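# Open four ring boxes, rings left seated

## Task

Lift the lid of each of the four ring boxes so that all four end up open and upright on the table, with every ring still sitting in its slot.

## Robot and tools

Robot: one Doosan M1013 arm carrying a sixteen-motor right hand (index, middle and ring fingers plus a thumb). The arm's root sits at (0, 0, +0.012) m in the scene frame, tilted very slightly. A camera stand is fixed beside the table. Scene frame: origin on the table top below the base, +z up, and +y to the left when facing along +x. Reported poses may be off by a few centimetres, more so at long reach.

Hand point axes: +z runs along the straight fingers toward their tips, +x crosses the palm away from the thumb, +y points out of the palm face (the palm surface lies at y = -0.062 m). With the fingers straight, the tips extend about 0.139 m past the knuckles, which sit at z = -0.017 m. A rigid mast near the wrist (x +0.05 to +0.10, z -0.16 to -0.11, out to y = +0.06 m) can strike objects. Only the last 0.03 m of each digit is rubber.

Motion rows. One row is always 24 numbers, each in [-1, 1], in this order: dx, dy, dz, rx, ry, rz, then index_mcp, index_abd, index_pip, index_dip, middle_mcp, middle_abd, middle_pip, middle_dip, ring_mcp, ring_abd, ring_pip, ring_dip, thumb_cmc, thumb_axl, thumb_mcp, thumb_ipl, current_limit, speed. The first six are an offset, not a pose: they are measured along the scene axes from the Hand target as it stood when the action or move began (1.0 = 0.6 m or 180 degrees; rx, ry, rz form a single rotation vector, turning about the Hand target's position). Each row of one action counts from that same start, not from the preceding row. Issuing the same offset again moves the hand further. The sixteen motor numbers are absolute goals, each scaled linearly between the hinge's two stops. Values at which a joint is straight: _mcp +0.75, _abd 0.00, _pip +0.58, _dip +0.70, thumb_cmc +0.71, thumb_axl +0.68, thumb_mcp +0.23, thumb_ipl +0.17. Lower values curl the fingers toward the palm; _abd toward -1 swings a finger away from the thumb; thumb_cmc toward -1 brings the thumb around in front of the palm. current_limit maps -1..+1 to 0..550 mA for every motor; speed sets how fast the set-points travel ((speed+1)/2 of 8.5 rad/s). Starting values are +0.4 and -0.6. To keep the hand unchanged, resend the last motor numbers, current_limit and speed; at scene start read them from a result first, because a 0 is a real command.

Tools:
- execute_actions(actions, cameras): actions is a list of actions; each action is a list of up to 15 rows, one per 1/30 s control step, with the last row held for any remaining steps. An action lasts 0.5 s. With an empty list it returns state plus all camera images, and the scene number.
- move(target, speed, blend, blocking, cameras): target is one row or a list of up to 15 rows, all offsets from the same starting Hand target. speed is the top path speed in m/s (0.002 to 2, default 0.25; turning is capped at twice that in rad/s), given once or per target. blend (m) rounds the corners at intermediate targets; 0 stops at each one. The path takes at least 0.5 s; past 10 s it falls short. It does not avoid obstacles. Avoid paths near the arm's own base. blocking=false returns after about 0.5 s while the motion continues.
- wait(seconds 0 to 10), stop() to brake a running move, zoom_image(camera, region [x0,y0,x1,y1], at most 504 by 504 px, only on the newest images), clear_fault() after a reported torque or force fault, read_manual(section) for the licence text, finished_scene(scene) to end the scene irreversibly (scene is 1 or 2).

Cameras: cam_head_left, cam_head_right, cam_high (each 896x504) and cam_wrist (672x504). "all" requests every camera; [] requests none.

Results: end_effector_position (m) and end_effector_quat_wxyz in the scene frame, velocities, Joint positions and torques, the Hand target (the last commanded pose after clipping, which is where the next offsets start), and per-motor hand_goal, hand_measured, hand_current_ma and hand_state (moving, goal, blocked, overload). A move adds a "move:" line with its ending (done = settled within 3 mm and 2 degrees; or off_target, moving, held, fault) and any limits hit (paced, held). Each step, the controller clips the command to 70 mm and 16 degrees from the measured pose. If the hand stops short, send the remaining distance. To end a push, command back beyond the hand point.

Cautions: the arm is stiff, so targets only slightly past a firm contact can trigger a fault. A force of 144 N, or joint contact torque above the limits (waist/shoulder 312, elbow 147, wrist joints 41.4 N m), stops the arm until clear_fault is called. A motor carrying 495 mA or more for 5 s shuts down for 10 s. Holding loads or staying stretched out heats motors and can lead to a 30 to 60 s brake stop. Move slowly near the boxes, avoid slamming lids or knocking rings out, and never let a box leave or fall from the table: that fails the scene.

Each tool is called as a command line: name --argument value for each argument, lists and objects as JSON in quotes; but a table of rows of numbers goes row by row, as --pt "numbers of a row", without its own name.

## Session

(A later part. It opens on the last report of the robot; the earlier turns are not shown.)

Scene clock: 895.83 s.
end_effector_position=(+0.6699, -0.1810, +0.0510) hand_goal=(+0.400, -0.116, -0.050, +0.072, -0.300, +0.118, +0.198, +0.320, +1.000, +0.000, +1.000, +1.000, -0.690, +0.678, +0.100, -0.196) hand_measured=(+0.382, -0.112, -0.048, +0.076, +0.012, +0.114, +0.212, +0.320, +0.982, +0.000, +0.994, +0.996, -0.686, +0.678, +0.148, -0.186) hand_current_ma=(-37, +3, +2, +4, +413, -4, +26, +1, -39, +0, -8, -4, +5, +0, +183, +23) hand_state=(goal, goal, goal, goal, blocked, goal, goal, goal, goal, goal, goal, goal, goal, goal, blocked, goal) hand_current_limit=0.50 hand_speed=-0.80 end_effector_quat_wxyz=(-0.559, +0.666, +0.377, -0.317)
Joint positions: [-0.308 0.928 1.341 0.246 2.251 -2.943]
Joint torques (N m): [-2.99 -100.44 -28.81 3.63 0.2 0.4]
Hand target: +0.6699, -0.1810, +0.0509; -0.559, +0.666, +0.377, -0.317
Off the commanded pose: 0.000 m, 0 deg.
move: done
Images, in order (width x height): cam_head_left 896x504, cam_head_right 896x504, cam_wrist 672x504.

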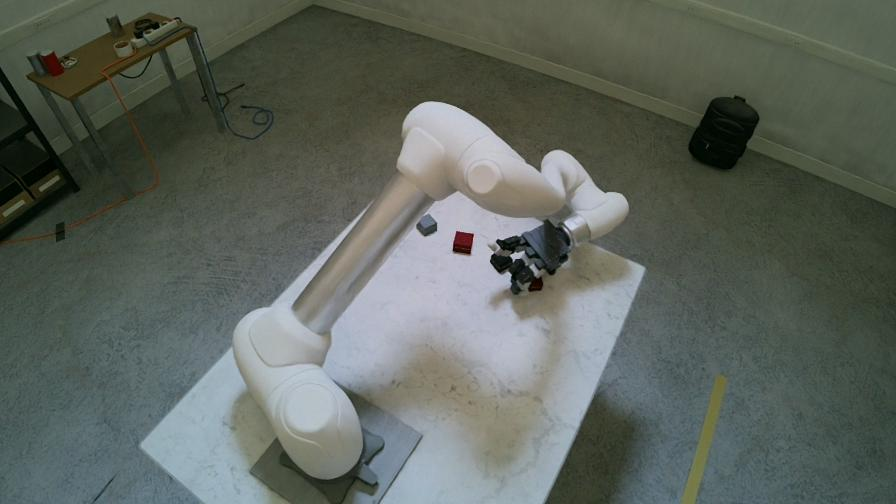

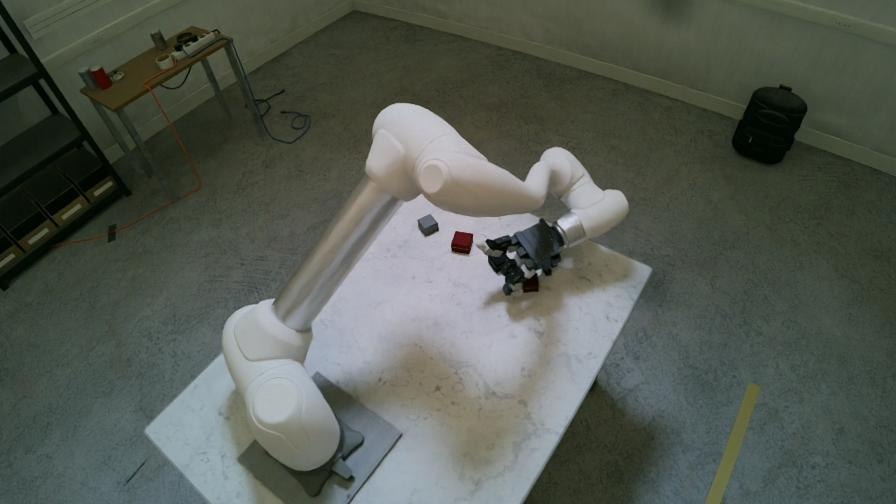

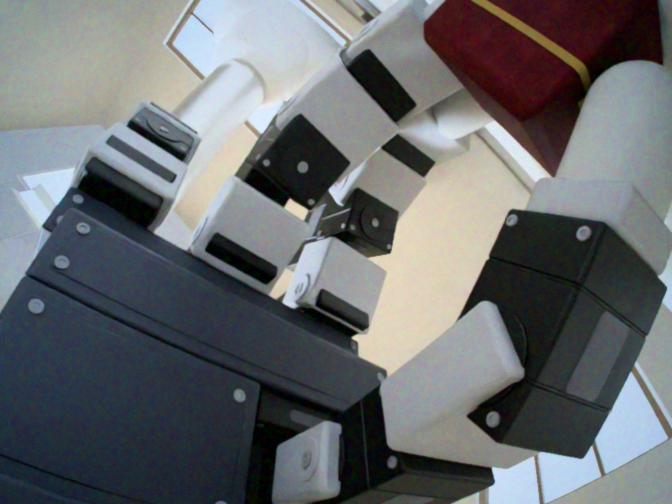

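move --pt "0 0 0 0 0 0 0.4 -0.117 -0.051 0.072 0.2 0.117 0.197 0.319 1 0 1 1 -0.69 0.678 0.4 -0.197 0.4 -0.5" --pt "-0.13 0.08 0.25 0 0 0 0.4 -0.117 -0.051 0.072 0.2 0.117 0.197 0.319 1 0 1 1 -0.69 0.678 0.4 -0.197 0.4 -0.5" --pt "-0.4 0.35 0.35 0 0 0 0.4 -0.117 -0.051 0.072 0.2 0.117 0.197 0.319 1 0 1 1 -0.69 0.678 0.4 -0.197 0.4 -0.5" --speed 0.2 --cameras '["cam_high","cam_head_left","cam_head_right"]' --blend '[0, 0.03, 0]'

zoom_image --camera "cam_head_right" --region '[480, 240, 580, 310]'

zoom_image --camera "cam_head_left" --region '[480, 240, 580, 310]'

Scene clock: 913.87 s.
end_effector_position=(+0.4300, +0.0289, +0.2609) hand_goal=(+0.400, -0.116, -0.050, +0.072, +0.200, +0.118, +0.198, +0.320, +1.000, +0.000, +1.000, +1.000, -0.690, +0.678, +0.400, -0.196) hand_measured=(+0.384, -0.112, -0.048, +0.076, +0.188, +0.114, +0.200, +0.318, +0.982, +0.000, +0.994, +0.998, -0.686, +0.678, +0.396, -0.194) hand_current_ma=(-32, +3, +2, +4, -24, -3, +1, -2, -39, +0, -8, -4, +4, +0, -7, +4) hand_state=(goal, goal, goal, goal, goal, goal, goal, goal, goal, goal, goal, goal, goal, goal, goal, goal) hand_current_limit=0.40 hand_speed=-0.50 end_effector_quat_wxyz=(-0.559, +0.666, +0.377, -0.317)
Joint positions: [-0.123 0.357 1.911 0.468 2.202 -2.775]
Joint torques (N m): [-2.7 -61.08 -30.4 3.97 1.77 0.48]
Hand target: +0.4299, +0.0290, +0.2609; -0.559, +0.666, +0.377, -0.317
Off the commanded pose: 0.000 m, 0 deg.
move: done
Images, in order (width x height): cam_head_left 896x504, cam_head_right 896x504, cam_high 896x504.

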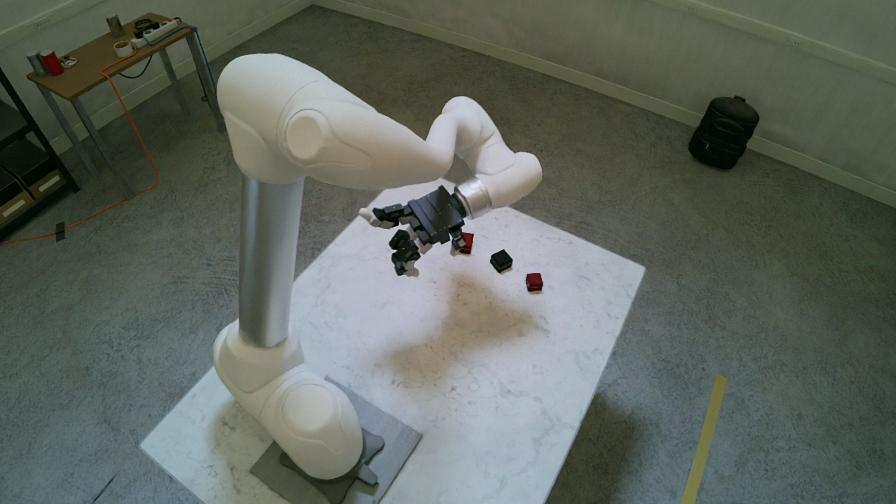

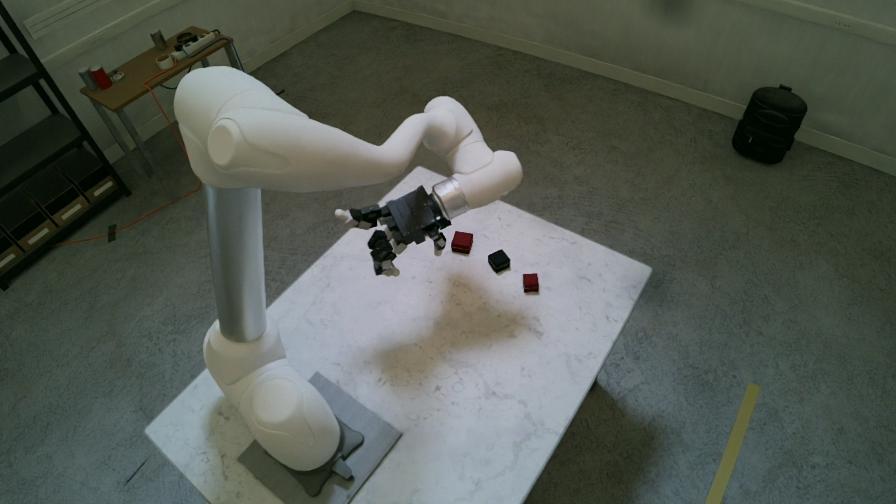

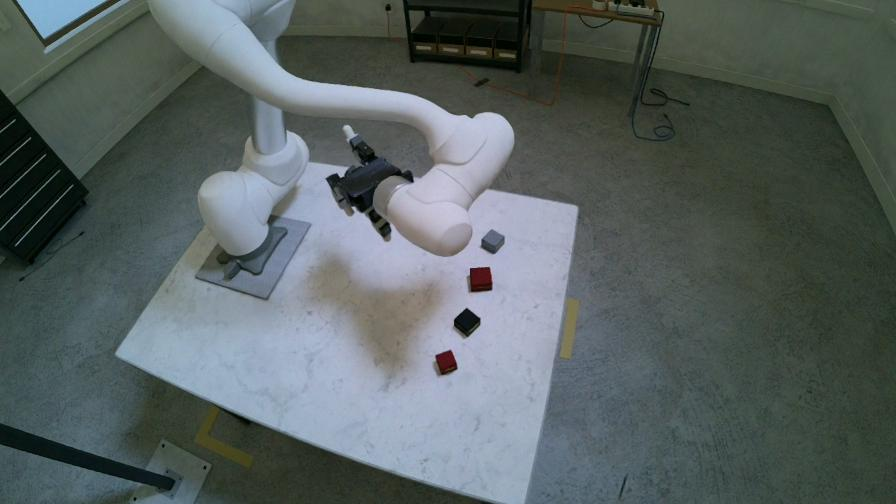

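Scaled by 5.040 from the camera's 896x504 image, which has a finer 1280x720 frame.

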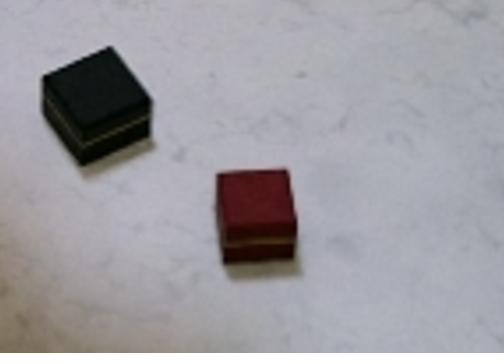

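Scaled by 5.040 from the camera's 896x504 image, which has a finer 1280x720 frame.

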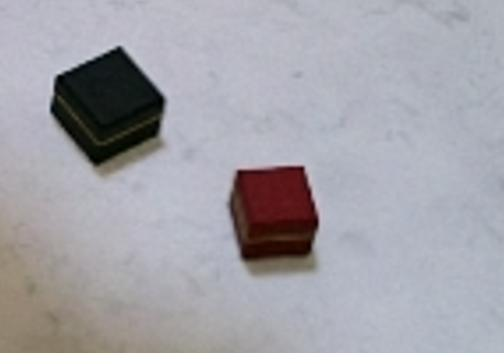

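zoom_image --camera "cam_high" --region '[410, 220, 530, 390]'

Scaled by 2.965 from the camera's 896x504 image, which has a finer 1280x720 frame.

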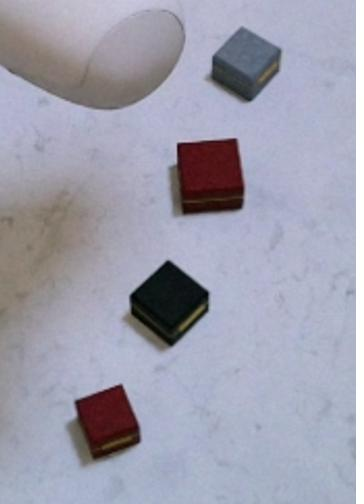

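move --pt "0.4003 -0.3048 -0.23 0 0 -0.144 0.42 -0.15 -0.066 0.058 0.15 0.15 0.168 0.29 1 0 1 1 -0.69 0.678 0.45 -0.197 0.4 -0.5" --pt "0.4003 -0.3048 -0.3507 0 0 -0.144 0.42 -0.15 -0.066 0.058 0.15 0.15 0.168 0.29 1 0 1 1 -0.69 0.678 0.45 -0.197 0.4 -0.5" --speed '[0.25,0.1]' --cameras '["cam_high","cam_head_left","cam_wrist"]'

zoom_image --camera "cam_high" --region '[380, 280, 520, 400]'

zoom_image --camera "cam_head_left" --region '[480, 220, 600, 310]'

Scene clock: 973.87 s.
end_effector_position=(+0.6701, -0.1539, +0.0506) hand_goal=(+0.420, -0.150, -0.066, +0.058, +0.150, +0.150, +0.168, +0.290, +1.000, +0.000, +1.000, +1.000, -0.690, +0.678, +0.450, -0.196) hand_measured=(+0.404, -0.134, -0.064, +0.060, +0.146, +0.126, +0.170, +0.292, +0.982, +0.000, +0.994, +0.998, -0.686, +0.678, +0.446, -0.194) hand_current_ma=(-33, +27, +1, +3, -6, -46, +2, +3, -39, +0, -8, -4, +4, +0, -7, +4) hand_state=(goal, goal, goal, goal, goal, blocked, goal, goal, goal, goal, goal, goal, goal, goal, goal, goal) hand_current_limit=0.40 hand_speed=-0.50 end_effector_quat_wxyz=(-0.616, +0.734, +0.218, -0.183)
Joint positions: [-0.392 0.876 1.453 0.643 2.075 -2.676]
Joint torques (N m): [-2.73 -101.62 -29.25 3.73 1.75 0.42]
Hand target: +0.6701, -0.1539, +0.0505; -0.616, +0.734, +0.218, -0.183
Off the commanded pose: 0.000 m, 0 deg.
move: done
Images, in order (width x height): cam_head_left 896x504, cam_high 896x504, cam_wrist 672x504.

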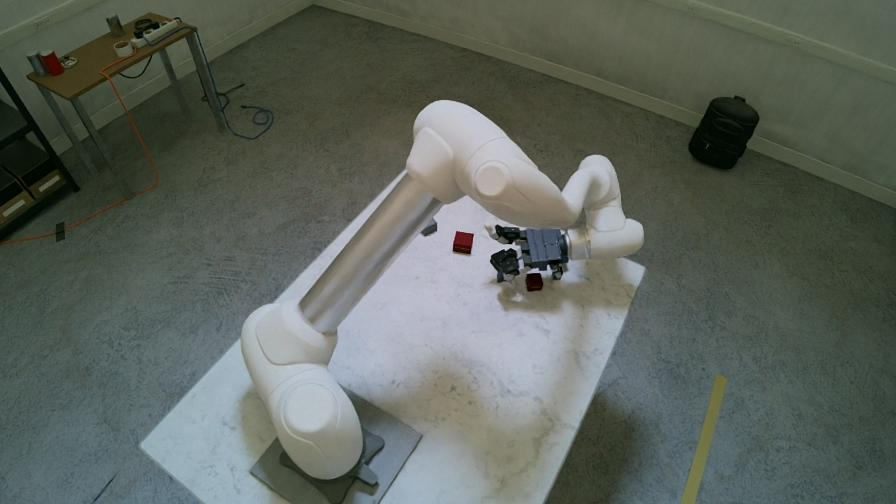

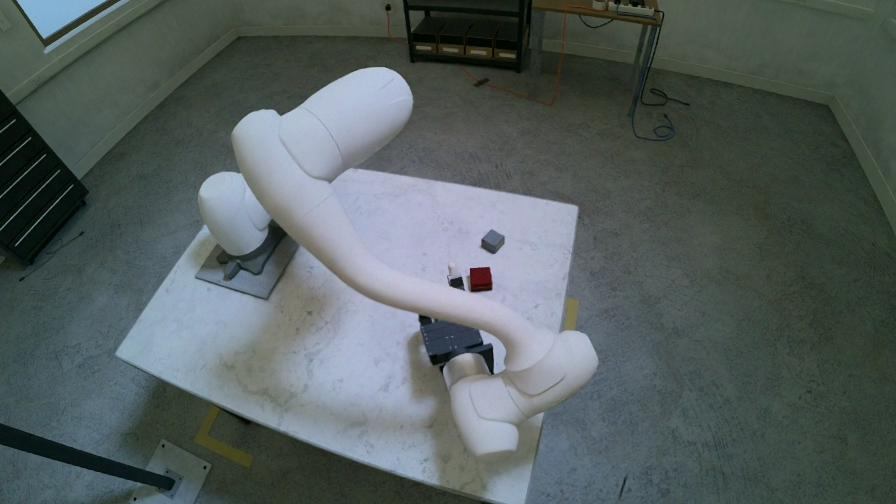

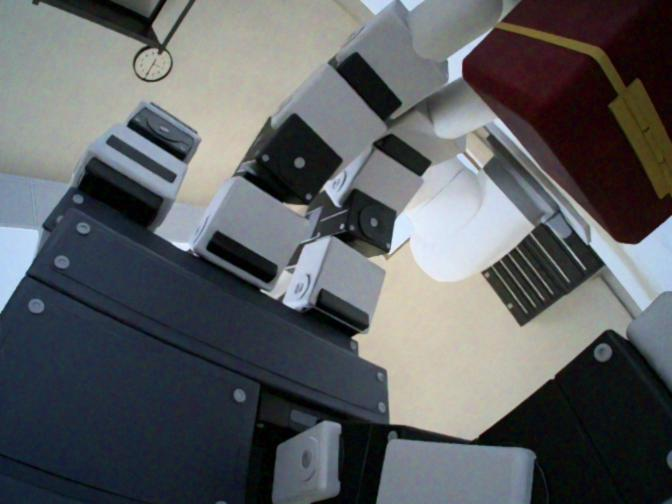

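Scaled by 3.600 from the camera's 896x504 image, which has a finer 1280x720 frame.

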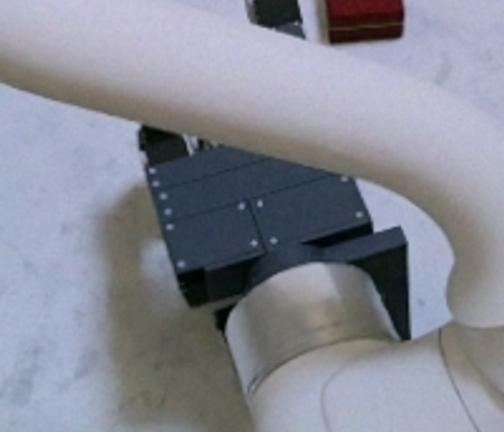

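Scaled by 4.200 from the camera's 896x504 image, which has a finer 1280x720 frame.

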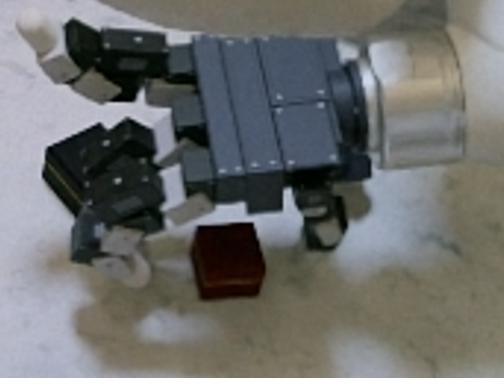

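move --pt "0 0 0 0 0 0 0.42 -0.15 -0.066 0.058 -0.08 0.15 0.168 0.29 1 0 1 1 -0.69 0.678 0.45 -0.197 0.3 -0.7" --pt "0 0 0 0 0 0 0.42 -0.15 -0.066 0.058 -0.15 0.15 0.168 0.29 1 0 1 1 -0.69 0.678 0.18 -0.197 0.3 -0.8" --speed '[0.25,0.1]' --cameras '["cam_head_right","cam_head_left","cam_wrist"]'

zoom_image --camera "cam_wrist" --region '[340, 0, 672, 220]'

zoom_image --camera "cam_head_left" --region '[480, 220, 600, 310]'

Scene clock: 1021.83 s.
end_effector_position=(+0.6701, -0.1539, +0.0505) hand_goal=(+0.420, -0.150, -0.066, +0.058, -0.150, +0.150, +0.168, +0.290, +1.000, +0.000, +1.000, +1.000, -0.690, +0.678, +0.180, -0.196) hand_measured=(+0.404, -0.146, -0.064, +0.060, -0.114, +0.144, +0.182, +0.292, +0.982, +0.000, +0.994, +0.998, -0.684, +0.678, +0.288, -0.176) hand_current_ma=(-33, +3, +1, +3, +101, -6, +28, +3, -39, +0, -8, -4, +9, +0, +356, +64) hand_state=(goal, goal, goal, goal, blocked, goal, goal, goal, goal, goal, goal, goal, goal, goal, blocked, blocked) hand_current_limit=0.30 hand_speed=-0.80 end_effector_quat_wxyz=(-0.616, +0.734, +0.218, -0.183)
Joint positions: [-0.392 0.876 1.453 0.643 2.075 -2.676]
Joint torques (N m): [-2.18 -100.24 -29.08 3.66 1.39 0.45]
Hand target: +0.6701, -0.1539, +0.0505; -0.616, +0.734, +0.218, -0.183
Off the commanded pose: 0.000 m, 0 deg.
move: done
Images, in order (width x height): cam_head_left 896x504, cam_head_right 896x504, cam_wrist 672x504.

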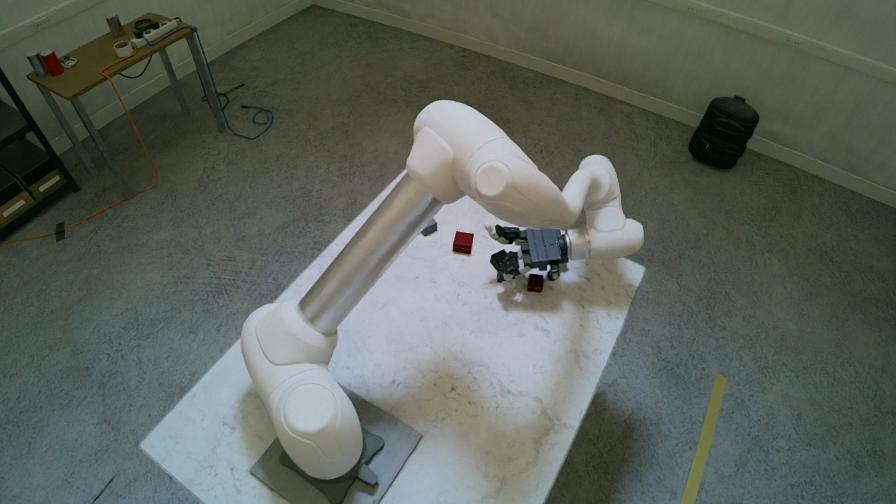

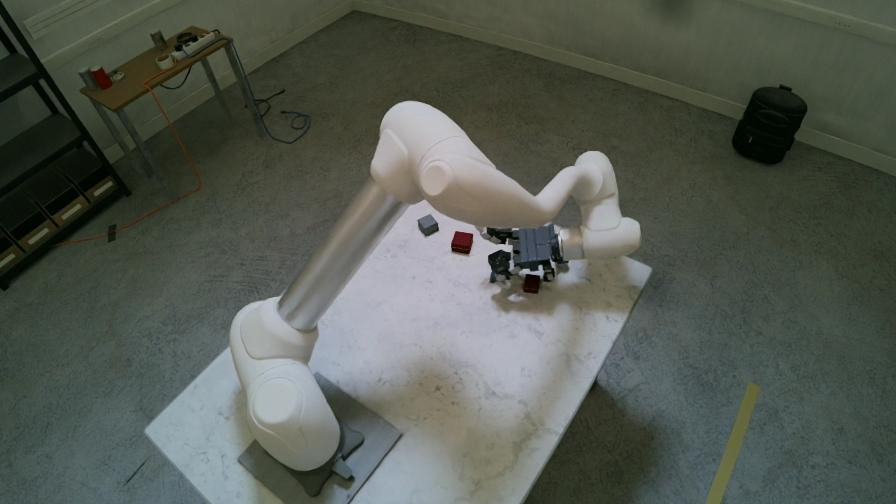

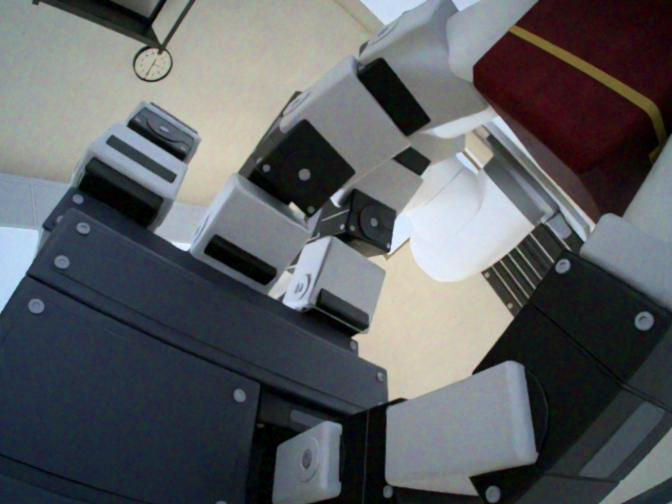

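Scaled by 1.518 from the camera's 672x504 image, which has a finer 960x720 frame.

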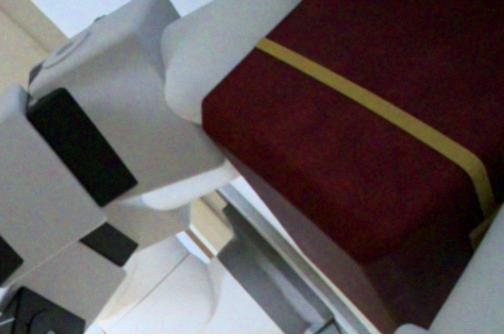

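Scaled by 4.200 from the camera's 896x504 image, which has a finer 1280x720 frame.

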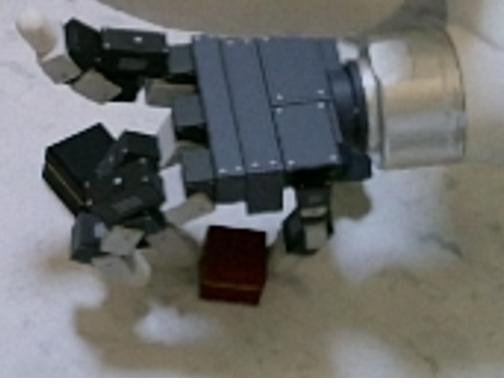

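move --pt "0 0 0 0 0 0 0.42 -0.15 -0.066 0.058 0.05 0.15 0.168 0.29 1 0 1 1 -0.69 0.678 0.42 -0.197 0.3 -0.6" --pt "-0.015 -0.01 0 0 0 0 0.42 -0.15 -0.066 0.058 0.05 0.15 0.168 0.29 1 0 1 1 -0.69 0.678 0.42 -0.197 0.3 -0.7" --pt "-0.015 -0.01 0 0 0 0 0.42 -0.15 -0.066 0.058 -0.22 0.15 0.168 0.29 1 0 1 1 -0.69 0.678 0.12 -0.197 0.4 -0.8" --pt "-0.015 -0.01 0 0 0 0 0.1 -0.15 -0.066 0.058 -0.22 0.15 0.168 0.29 1 0 1 1 -0.69 0.678 0.12 -0.197 0.4 -0.8" --speed 0.06 --cameras '["cam_head_right","cam_head_left","cam_wrist"]'

zoom_image --camera "cam_wrist" --region '[340, 0, 672, 220]'

zoom_image --camera "cam_head_left" --region '[480, 240, 580, 310]'

zoom_image --camera "cam_head_right" --region '[480, 240, 580, 310]'

Scene clock: 1044.07 s.
end_effector_position=(+0.6611, -0.1599, +0.0505) hand_goal=(+0.100, -0.150, -0.066, +0.058, -0.220, +0.150, +0.168, +0.290, +1.000, +0.000, +1.000, +1.000, -0.690, +0.678, +0.120, -0.196) hand_measured=(+0.124, -0.128, -0.062, +0.060, -0.114, +0.128, +0.188, +0.294, +0.982, +0.000, +0.994, +0.998, -0.686, +0.678, +0.286, -0.180) hand_current_ma=(+58, +41, +4, +3, +385, -40, +40, +4, -39, +0, -8, -4, +6, +0, +385, +44) hand_state=(blocked, blocked, goal, goal, blocked, blocked, goal, goal, goal, goal, goal, goal, goal, goal, blocked, goal) hand_current_limit=0.40 hand_speed=-0.80 end_effector_quat_wxyz=(-0.616, +0.734, +0.218, -0.183)
Joint positions: [-0.402 0.869 1.468 0.63 2.073 -2.688]
Joint torques (N m): [-2.1 -97.25 -28.47 3.59 0.61 0.21]
Hand target: +0.6611, -0.1599, +0.0505; -0.616, +0.734, +0.218, -0.183
Off the commanded pose: 0.000 m, 0 deg.
move: done
Images, in order (width x height): cam_head_left 896x504, cam_head_right 896x504, cam_wrist 672x504.

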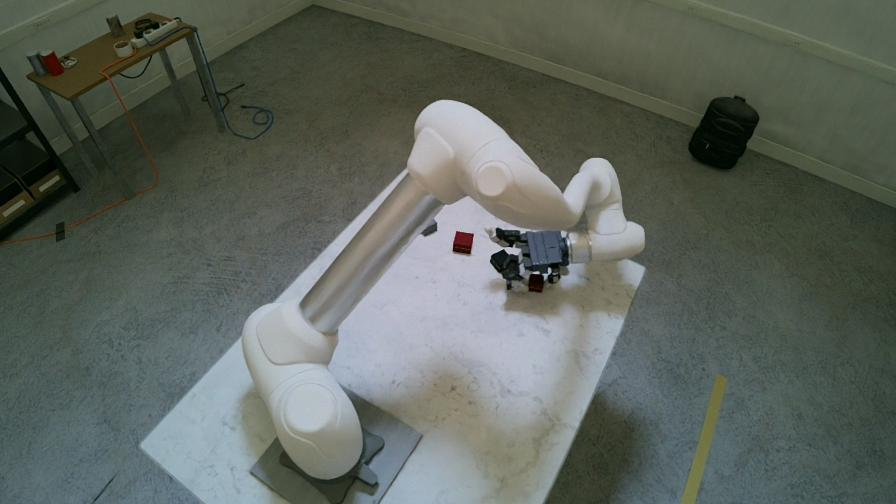

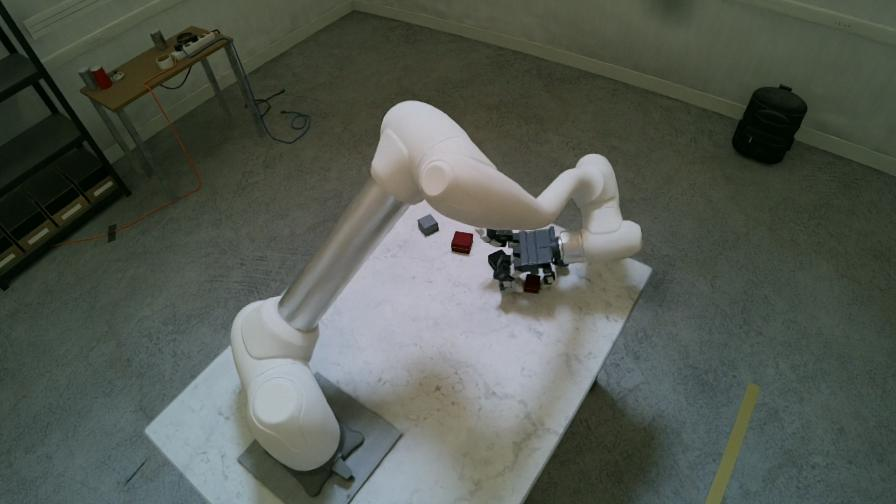

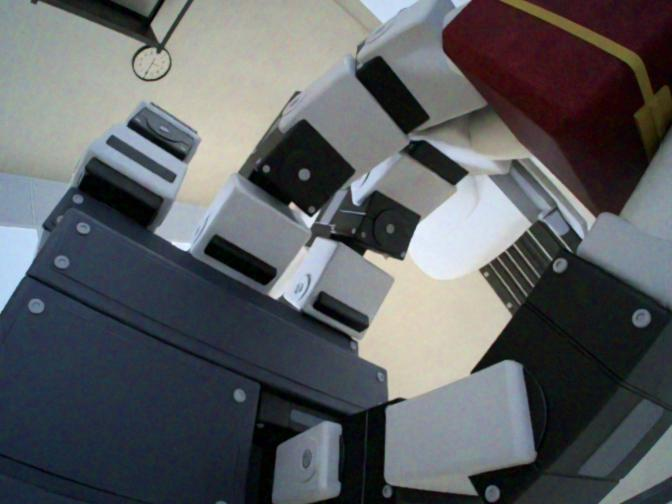

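Scaled by 1.518 from the camera's 672x504 image, which has a finer 960x720 frame.

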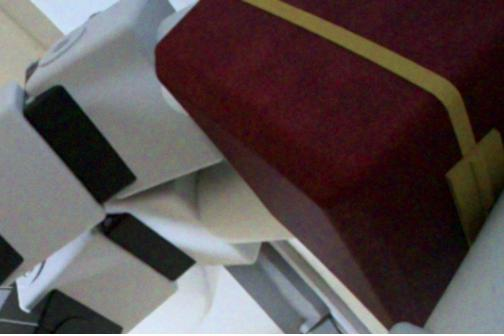

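Scaled by 5.040 from the camera's 896x504 image, which has a finer 1280x720 frame.

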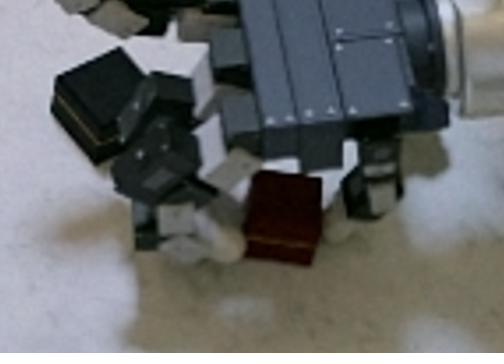

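Scaled by 5.040 from the camera's 896x504 image, which has a finer 1280x720 frame.

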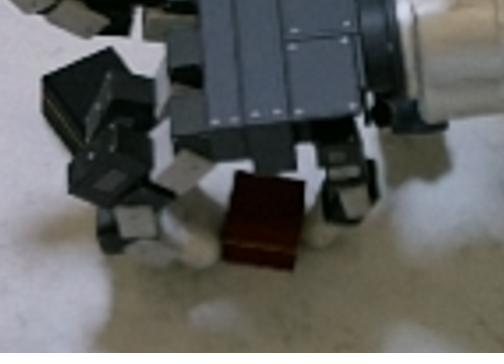

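move --pt "0 0 0 0 0 0 0.05 -0.15 -0.066 0.058 -0.3 0.15 0.168 0.29 1 0 1 1 -0.69 0.678 0.05 -0.197 0.7 -0.9" --pt "0 0 0 0 0 0 0.13 -0.15 -0.182 -0.058 -0.3 0.15 0.168 0.29 1 0 1 1 -0.69 0.678 0.05 -0.197 0.7 -0.93" --pt "0 0 0 0 0 0 0.18 -0.15 -0.27 -0.145 -0.3 0.15 0.168 0.29 1 0 1 1 -0.69 0.678 0.05 -0.197 0.7 -0.93" --cameras '["cam_head_right","cam_head_left","cam_wrist"]'

zoom_image --camera "cam_wrist" --region '[340, 0, 672, 220]'

zoom_image --camera "cam_head_right" --region '[480, 240, 580, 310]'

Scene clock: 1063.43 s.
end_effector_position=(+0.6611, -0.1599, +0.0505) hand_goal=(+0.180, -0.150, -0.270, -0.144, -0.300, +0.150, +0.168, +0.290, +1.000, +0.000, +1.000, +1.000, -0.690, +0.678, +0.050, -0.196) hand_measured=(+0.168, -0.146, -0.266, -0.140, -0.118, +0.124, +0.190, +0.294, +0.982, +0.000, +0.994, +0.998, -0.686, +0.678, +0.284, -0.180) hand_current_ma=(-24, +4, +5, +5, +468, -51, +47, +4, -39, +0, -8, -4, +6, +0, +467, +49) hand_state=(goal, goal, goal, goal, blocked, blocked, blocked, goal, goal, goal, goal, goal, goal, goal, blocked, goal) hand_current_limit=0.70 hand_speed=-0.93 end_effector_quat_wxyz=(-0.616, +0.734, +0.218, -0.183)
Joint positions: [-0.402 0.869 1.468 0.63 2.073 -2.688]
Joint torques (N m): [-2.53 -96.68 -27.74 3.26 0.77 0.41]
Hand target: +0.6611, -0.1599, +0.0505; -0.616, +0.734, +0.218, -0.183
Off the commanded pose: 0.000 m, 0 deg.
move: done
Images, in order (width x height): cam_head_left 896x504, cam_head_right 896x504, cam_wrist 672x504.

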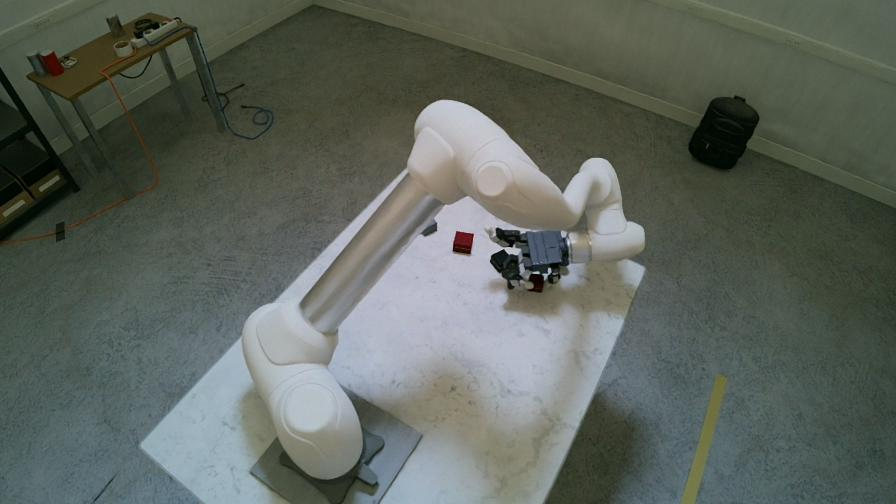

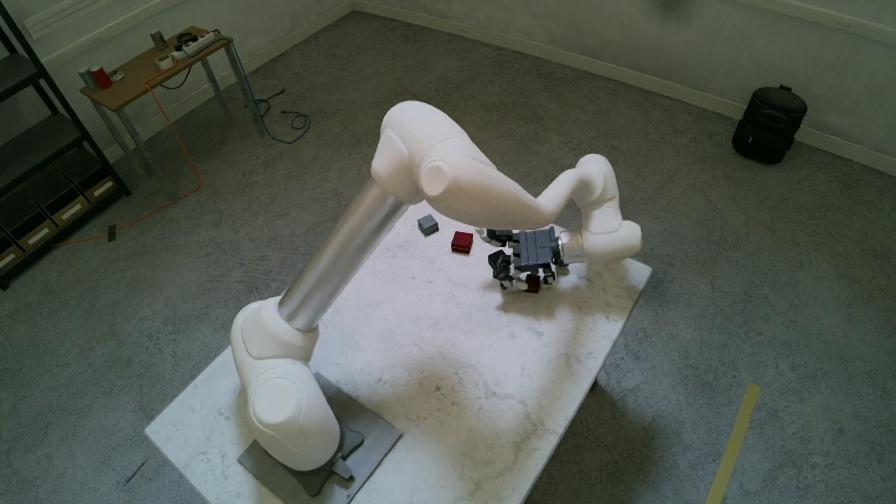

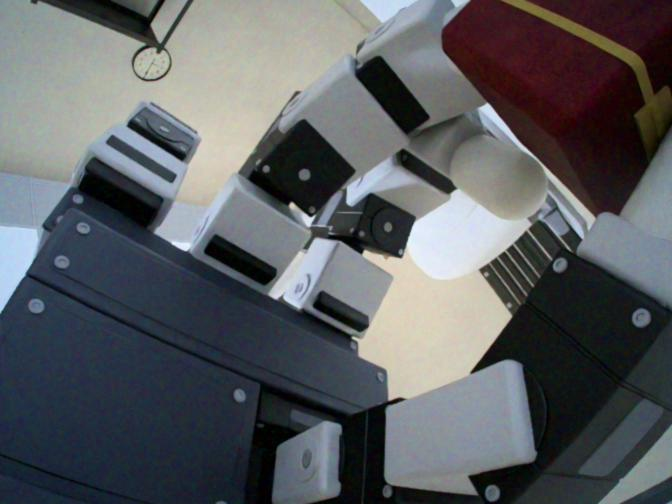

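Scaled by 1.518 from the camera's 672x504 image, which has a finer 960x720 frame.

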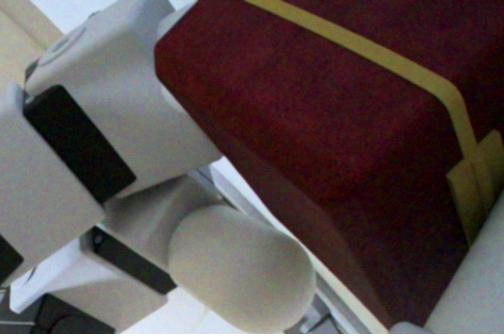

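Scaled by 5.040 from the camera's 896x504 image, which has a finer 1280x720 frame.

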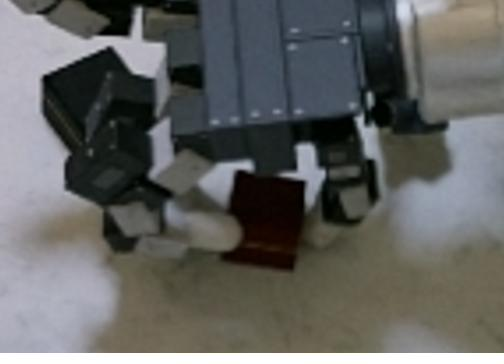

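move --pt "0 0 0 0 0 0 0.38 -0.15 -0.27 -0.144 -0.3 0.15 0.168 0.29 1 0 1 1 -0.69 0.678 0.05 -0.197 0.7 -0.7" --pt "0 0 0 0 0 0 0.38 -0.15 -0.04 0.058 -0.3 0.15 0.168 0.29 1 0 1 1 -0.69 0.678 0.05 -0.197 0.7 -0.7" --pt "0 0 0 0 0 0 -0.1 -0.15 -0.04 0.058 -0.3 0.15 0.168 0.29 1 0 1 1 -0.69 0.678 0.05 -0.197 0.7 -0.85" --pt "0 0 0 0 0 0 0.0 -0.15 -0.182 -0.058 -0.3 0.15 0.168 0.29 1 0 1 1 -0.69 0.678 0.05 -0.197 0.7 -0.95" --cameras '["cam_head_right","cam_wrist"]'

zoom_image --camera "cam_wrist" --region '[340, 0, 672, 220]'

zoom_image --camera "cam_head_right" --region '[480, 240, 580, 310]'

Scene clock: 1101.13 s.
end_effector_position=(+0.6611, -0.1599, +0.0505) hand_goal=(+0.000, -0.150, -0.182, -0.058, -0.300, +0.150, +0.168, +0.290, +1.000, +0.000, +1.000, +1.000, -0.690, +0.678, +0.050, -0.196) hand_measured=(+0.026, -0.126, -0.154, -0.044, -0.128, +0.118, +0.194, +0.296, +0.982, +0.000, +0.994, +0.998, -0.692, +0.678, +0.284, -0.168) hand_current_ma=(+67, +48, +67, +27, +467, -67, +57, +8, -39, +0, -8, -4, -2, -1, +468, +101) hand_state=(blocked, blocked, blocked, goal, blocked, blocked, blocked, goal, goal, goal, goal, goal, goal, goal, blocked, blocked) hand_current_limit=0.70 hand_speed=-0.95 end_effector_quat_wxyz=(-0.616, +0.734, +0.218, -0.183)
Joint positions: [-0.402 0.869 1.468 0.63 2.073 -2.688]
Joint torques (N m): [-2.05 -97.09 -27.54 3.43 1.01 0.43]
Hand target: +0.6611, -0.1599, +0.0505; -0.616, +0.734, +0.218, -0.183
Off the commanded pose: 0.000 m, 0 deg.
move: done
Images, in order (width x height): cam_head_right 896x504, cam_wrist 672x504.

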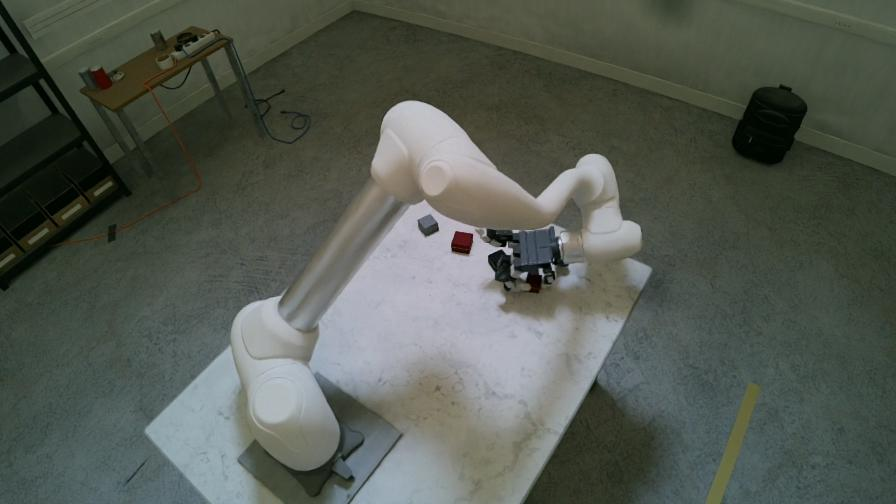

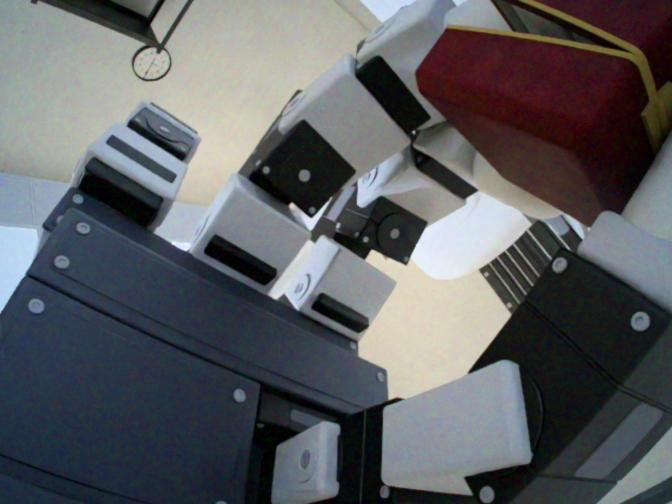

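Scaled by 1.518 from the camera's 672x504 image, which has a finer 960x720 frame.

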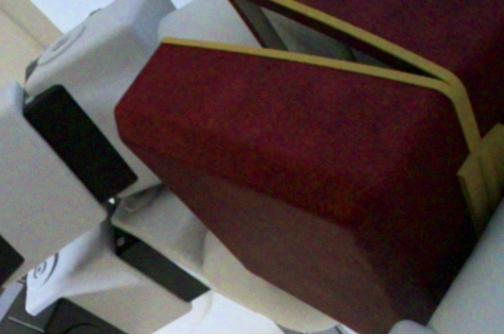

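Scaled by 5.040 from the camera's 896x504 image, which has a finer 1280x720 frame.

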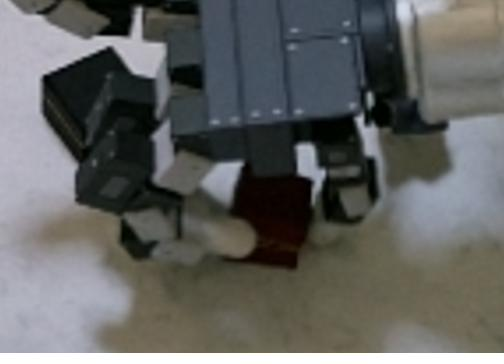

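move --target '[0,0,0,0,0,0,0.05,-0.15,-0.34,-0.2,-0.3,0.15,0.168,0.29,1,0,1,1,-0.69,0.678,0.05,-0.197,0.7,-0.95]' --cameras '["cam_head_right","cam_wrist"]'

zoom_image --camera "cam_wrist" --region '[340, 0, 672, 220]'

zoom_image --camera "cam_head_right" --region '[480, 240, 580, 310]'

Scene clock: 1109.53 s.
end_effector_position=(+0.6611, -0.1599, +0.0505) hand_goal=(+0.050, -0.150, -0.340, -0.200, -0.300, +0.150, +0.168, +0.290, +1.000, +0.000, +1.000, +1.000, -0.690, +0.678, +0.050, -0.196) hand_measured=(+0.042, -0.146, -0.336, -0.196, -0.128, +0.118, +0.194, +0.296, +0.982, +0.000, +0.994, +0.998, -0.692, +0.678, +0.284, -0.168) hand_current_ma=(-13, +4, +7, +5, +468, -67, +62, +8, -39, +0, -8, -4, -2, -1, +467, +101) hand_state=(goal, goal, goal, goal, blocked, blocked, blocked, goal, goal, goal, goal, goal, goal, goal, blocked, blocked) hand_current_limit=0.70 hand_speed=-0.95 end_effector_quat_wxyz=(-0.616, +0.734, +0.218, -0.183)
Joint positions: [-0.402 0.869 1.468 0.63 2.073 -2.688]
Joint torques (N m): [-2.89 -96.27 -27.47 3.22 0.78 0.43]
Hand target: +0.6611, -0.1599, +0.0505; -0.616, +0.734, +0.218, -0.183
Off the commanded pose: 0.000 m, 0 deg.
move: done
Images, in order (width x height): cam_head_right 896x504, cam_wrist 672x504.

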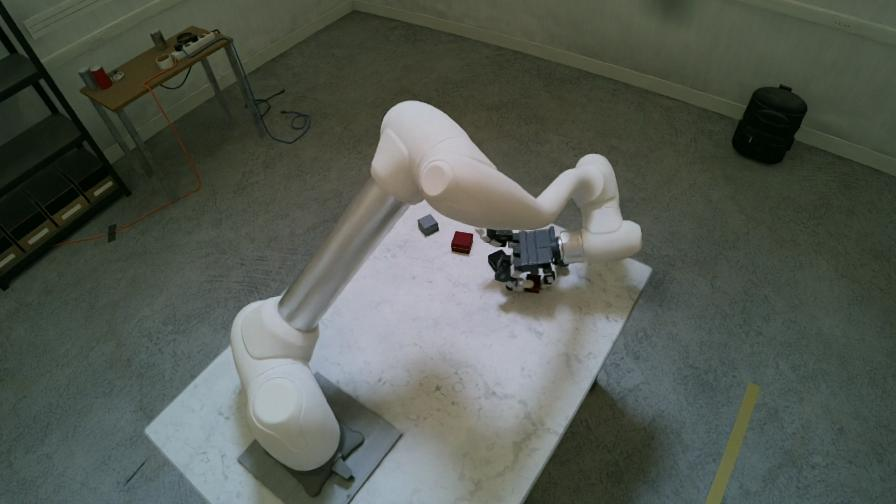

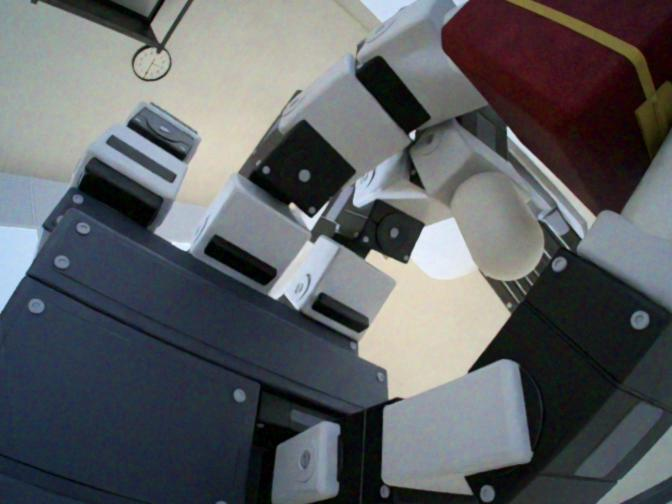

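Scaled by 1.518 from the camera's 672x504 image, which has a finer 960x720 frame.

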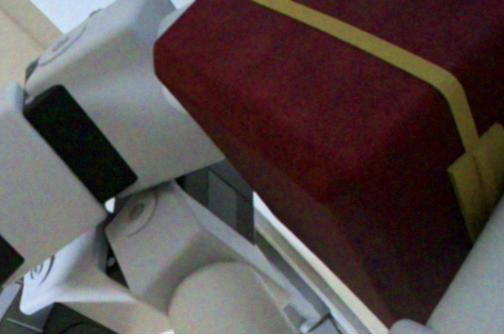

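Scaled by 5.040 from the camera's 896x504 image, which has a finer 1280x720 frame.

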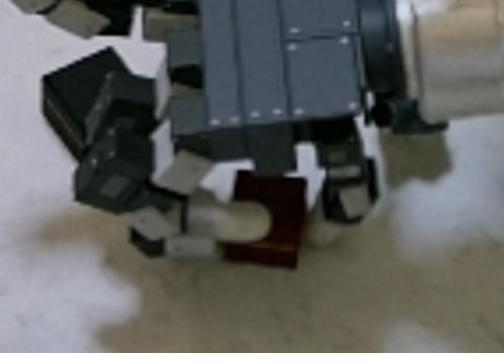

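move --pt "0 0 0 0 0 0 0.4 -0.15 -0.34 -0.2 -0.3 0.15 0.168 0.29 1 0 1 1 -0.69 0.678 0.05 -0.197 0.7 -0.7" --pt "0 0 0 0 0 0 0.4 -0.15 -0.02 0.08 -0.3 0.15 0.168 0.29 1 0 1 1 -0.69 0.678 0.05 -0.197 0.7 -0.7" --pt "0 0 0 0 0 0 -0.1 -0.15 -0.02 0.08 -0.3 0.15 0.168 0.29 1 0 1 1 -0.69 0.678 0.05 -0.197 0.7 -0.85" --pt "0 0 0 0 0 0 -0.08 -0.15 -0.182 -0.058 -0.3 0.15 0.168 0.29 1 0 1 1 -0.69 0.678 0.05 -0.197 0.7 -0.95" --pt "0 0 0 0 0 0 -0.12 -0.15 -0.27 -0.1 -0.3 0.15 0.168 0.29 1 0 1 1 -0.69 0.678 0.05 -0.197 0.7 -0.95" --cameras '["cam_head_right","cam_wrist"]'

zoom_image --camera "cam_wrist" --region '[340, 0, 672, 220]'

zoom_image --camera "cam_head_right" --region '[480, 240, 580, 310]'

Scene clock: 1132.73 s.
end_effector_position=(+0.6611, -0.1599, +0.0505) hand_goal=(-0.120, -0.150, -0.270, -0.100, -0.300, +0.150, +0.168, +0.290, +1.000, +0.000, +1.000, +1.000, -0.690, +0.678, +0.050, -0.196) hand_measured=(-0.118, -0.146, -0.264, -0.096, -0.132, +0.122, +0.198, +0.298, +0.982, +0.000, +0.994, +0.998, -0.686, +0.676, +0.284, -0.164) hand_current_ma=(+1, +4, +7, +5, +467, -56, +72, +12, -39, +0, -8, -4, +4, -1, +468, +119) hand_state=(goal, goal, goal, goal, blocked, blocked, blocked, goal, goal, goal, goal, goal, goal, goal, blocked, blocked) hand_current_limit=0.70 hand_speed=-0.95 end_effector_quat_wxyz=(-0.616, +0.734, +0.218, -0.183)
Joint positions: [-0.402 0.869 1.468 0.63 2.073 -2.688]
Joint torques (N m): [-2.9 -99.26 -28.7 3.39 1.26 0.47]
Hand target: +0.6611, -0.1599, +0.0505; -0.616, +0.734, +0.218, -0.183
Off the commanded pose: 0.000 m, 0 deg.
move: done
Images, in order (width x height): cam_head_right 896x504, cam_wrist 672x504.

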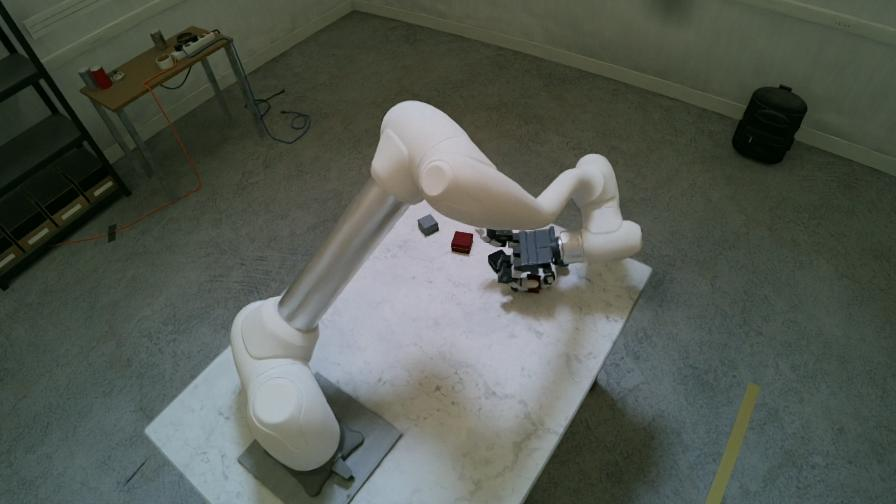

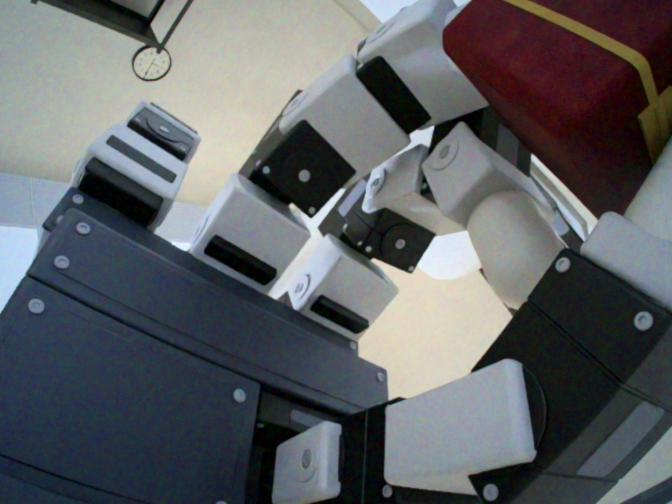

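Scaled by 1.518 from the camera's 672x504 image, which has a finer 960x720 frame.

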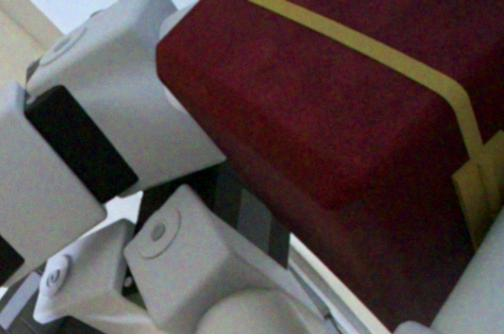

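Scaled by 5.040 from the camera's 896x504 image, which has a finer 1280x720 frame.

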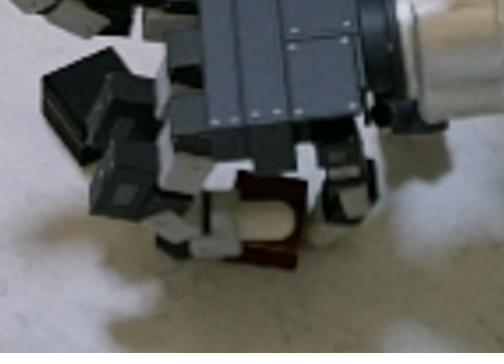

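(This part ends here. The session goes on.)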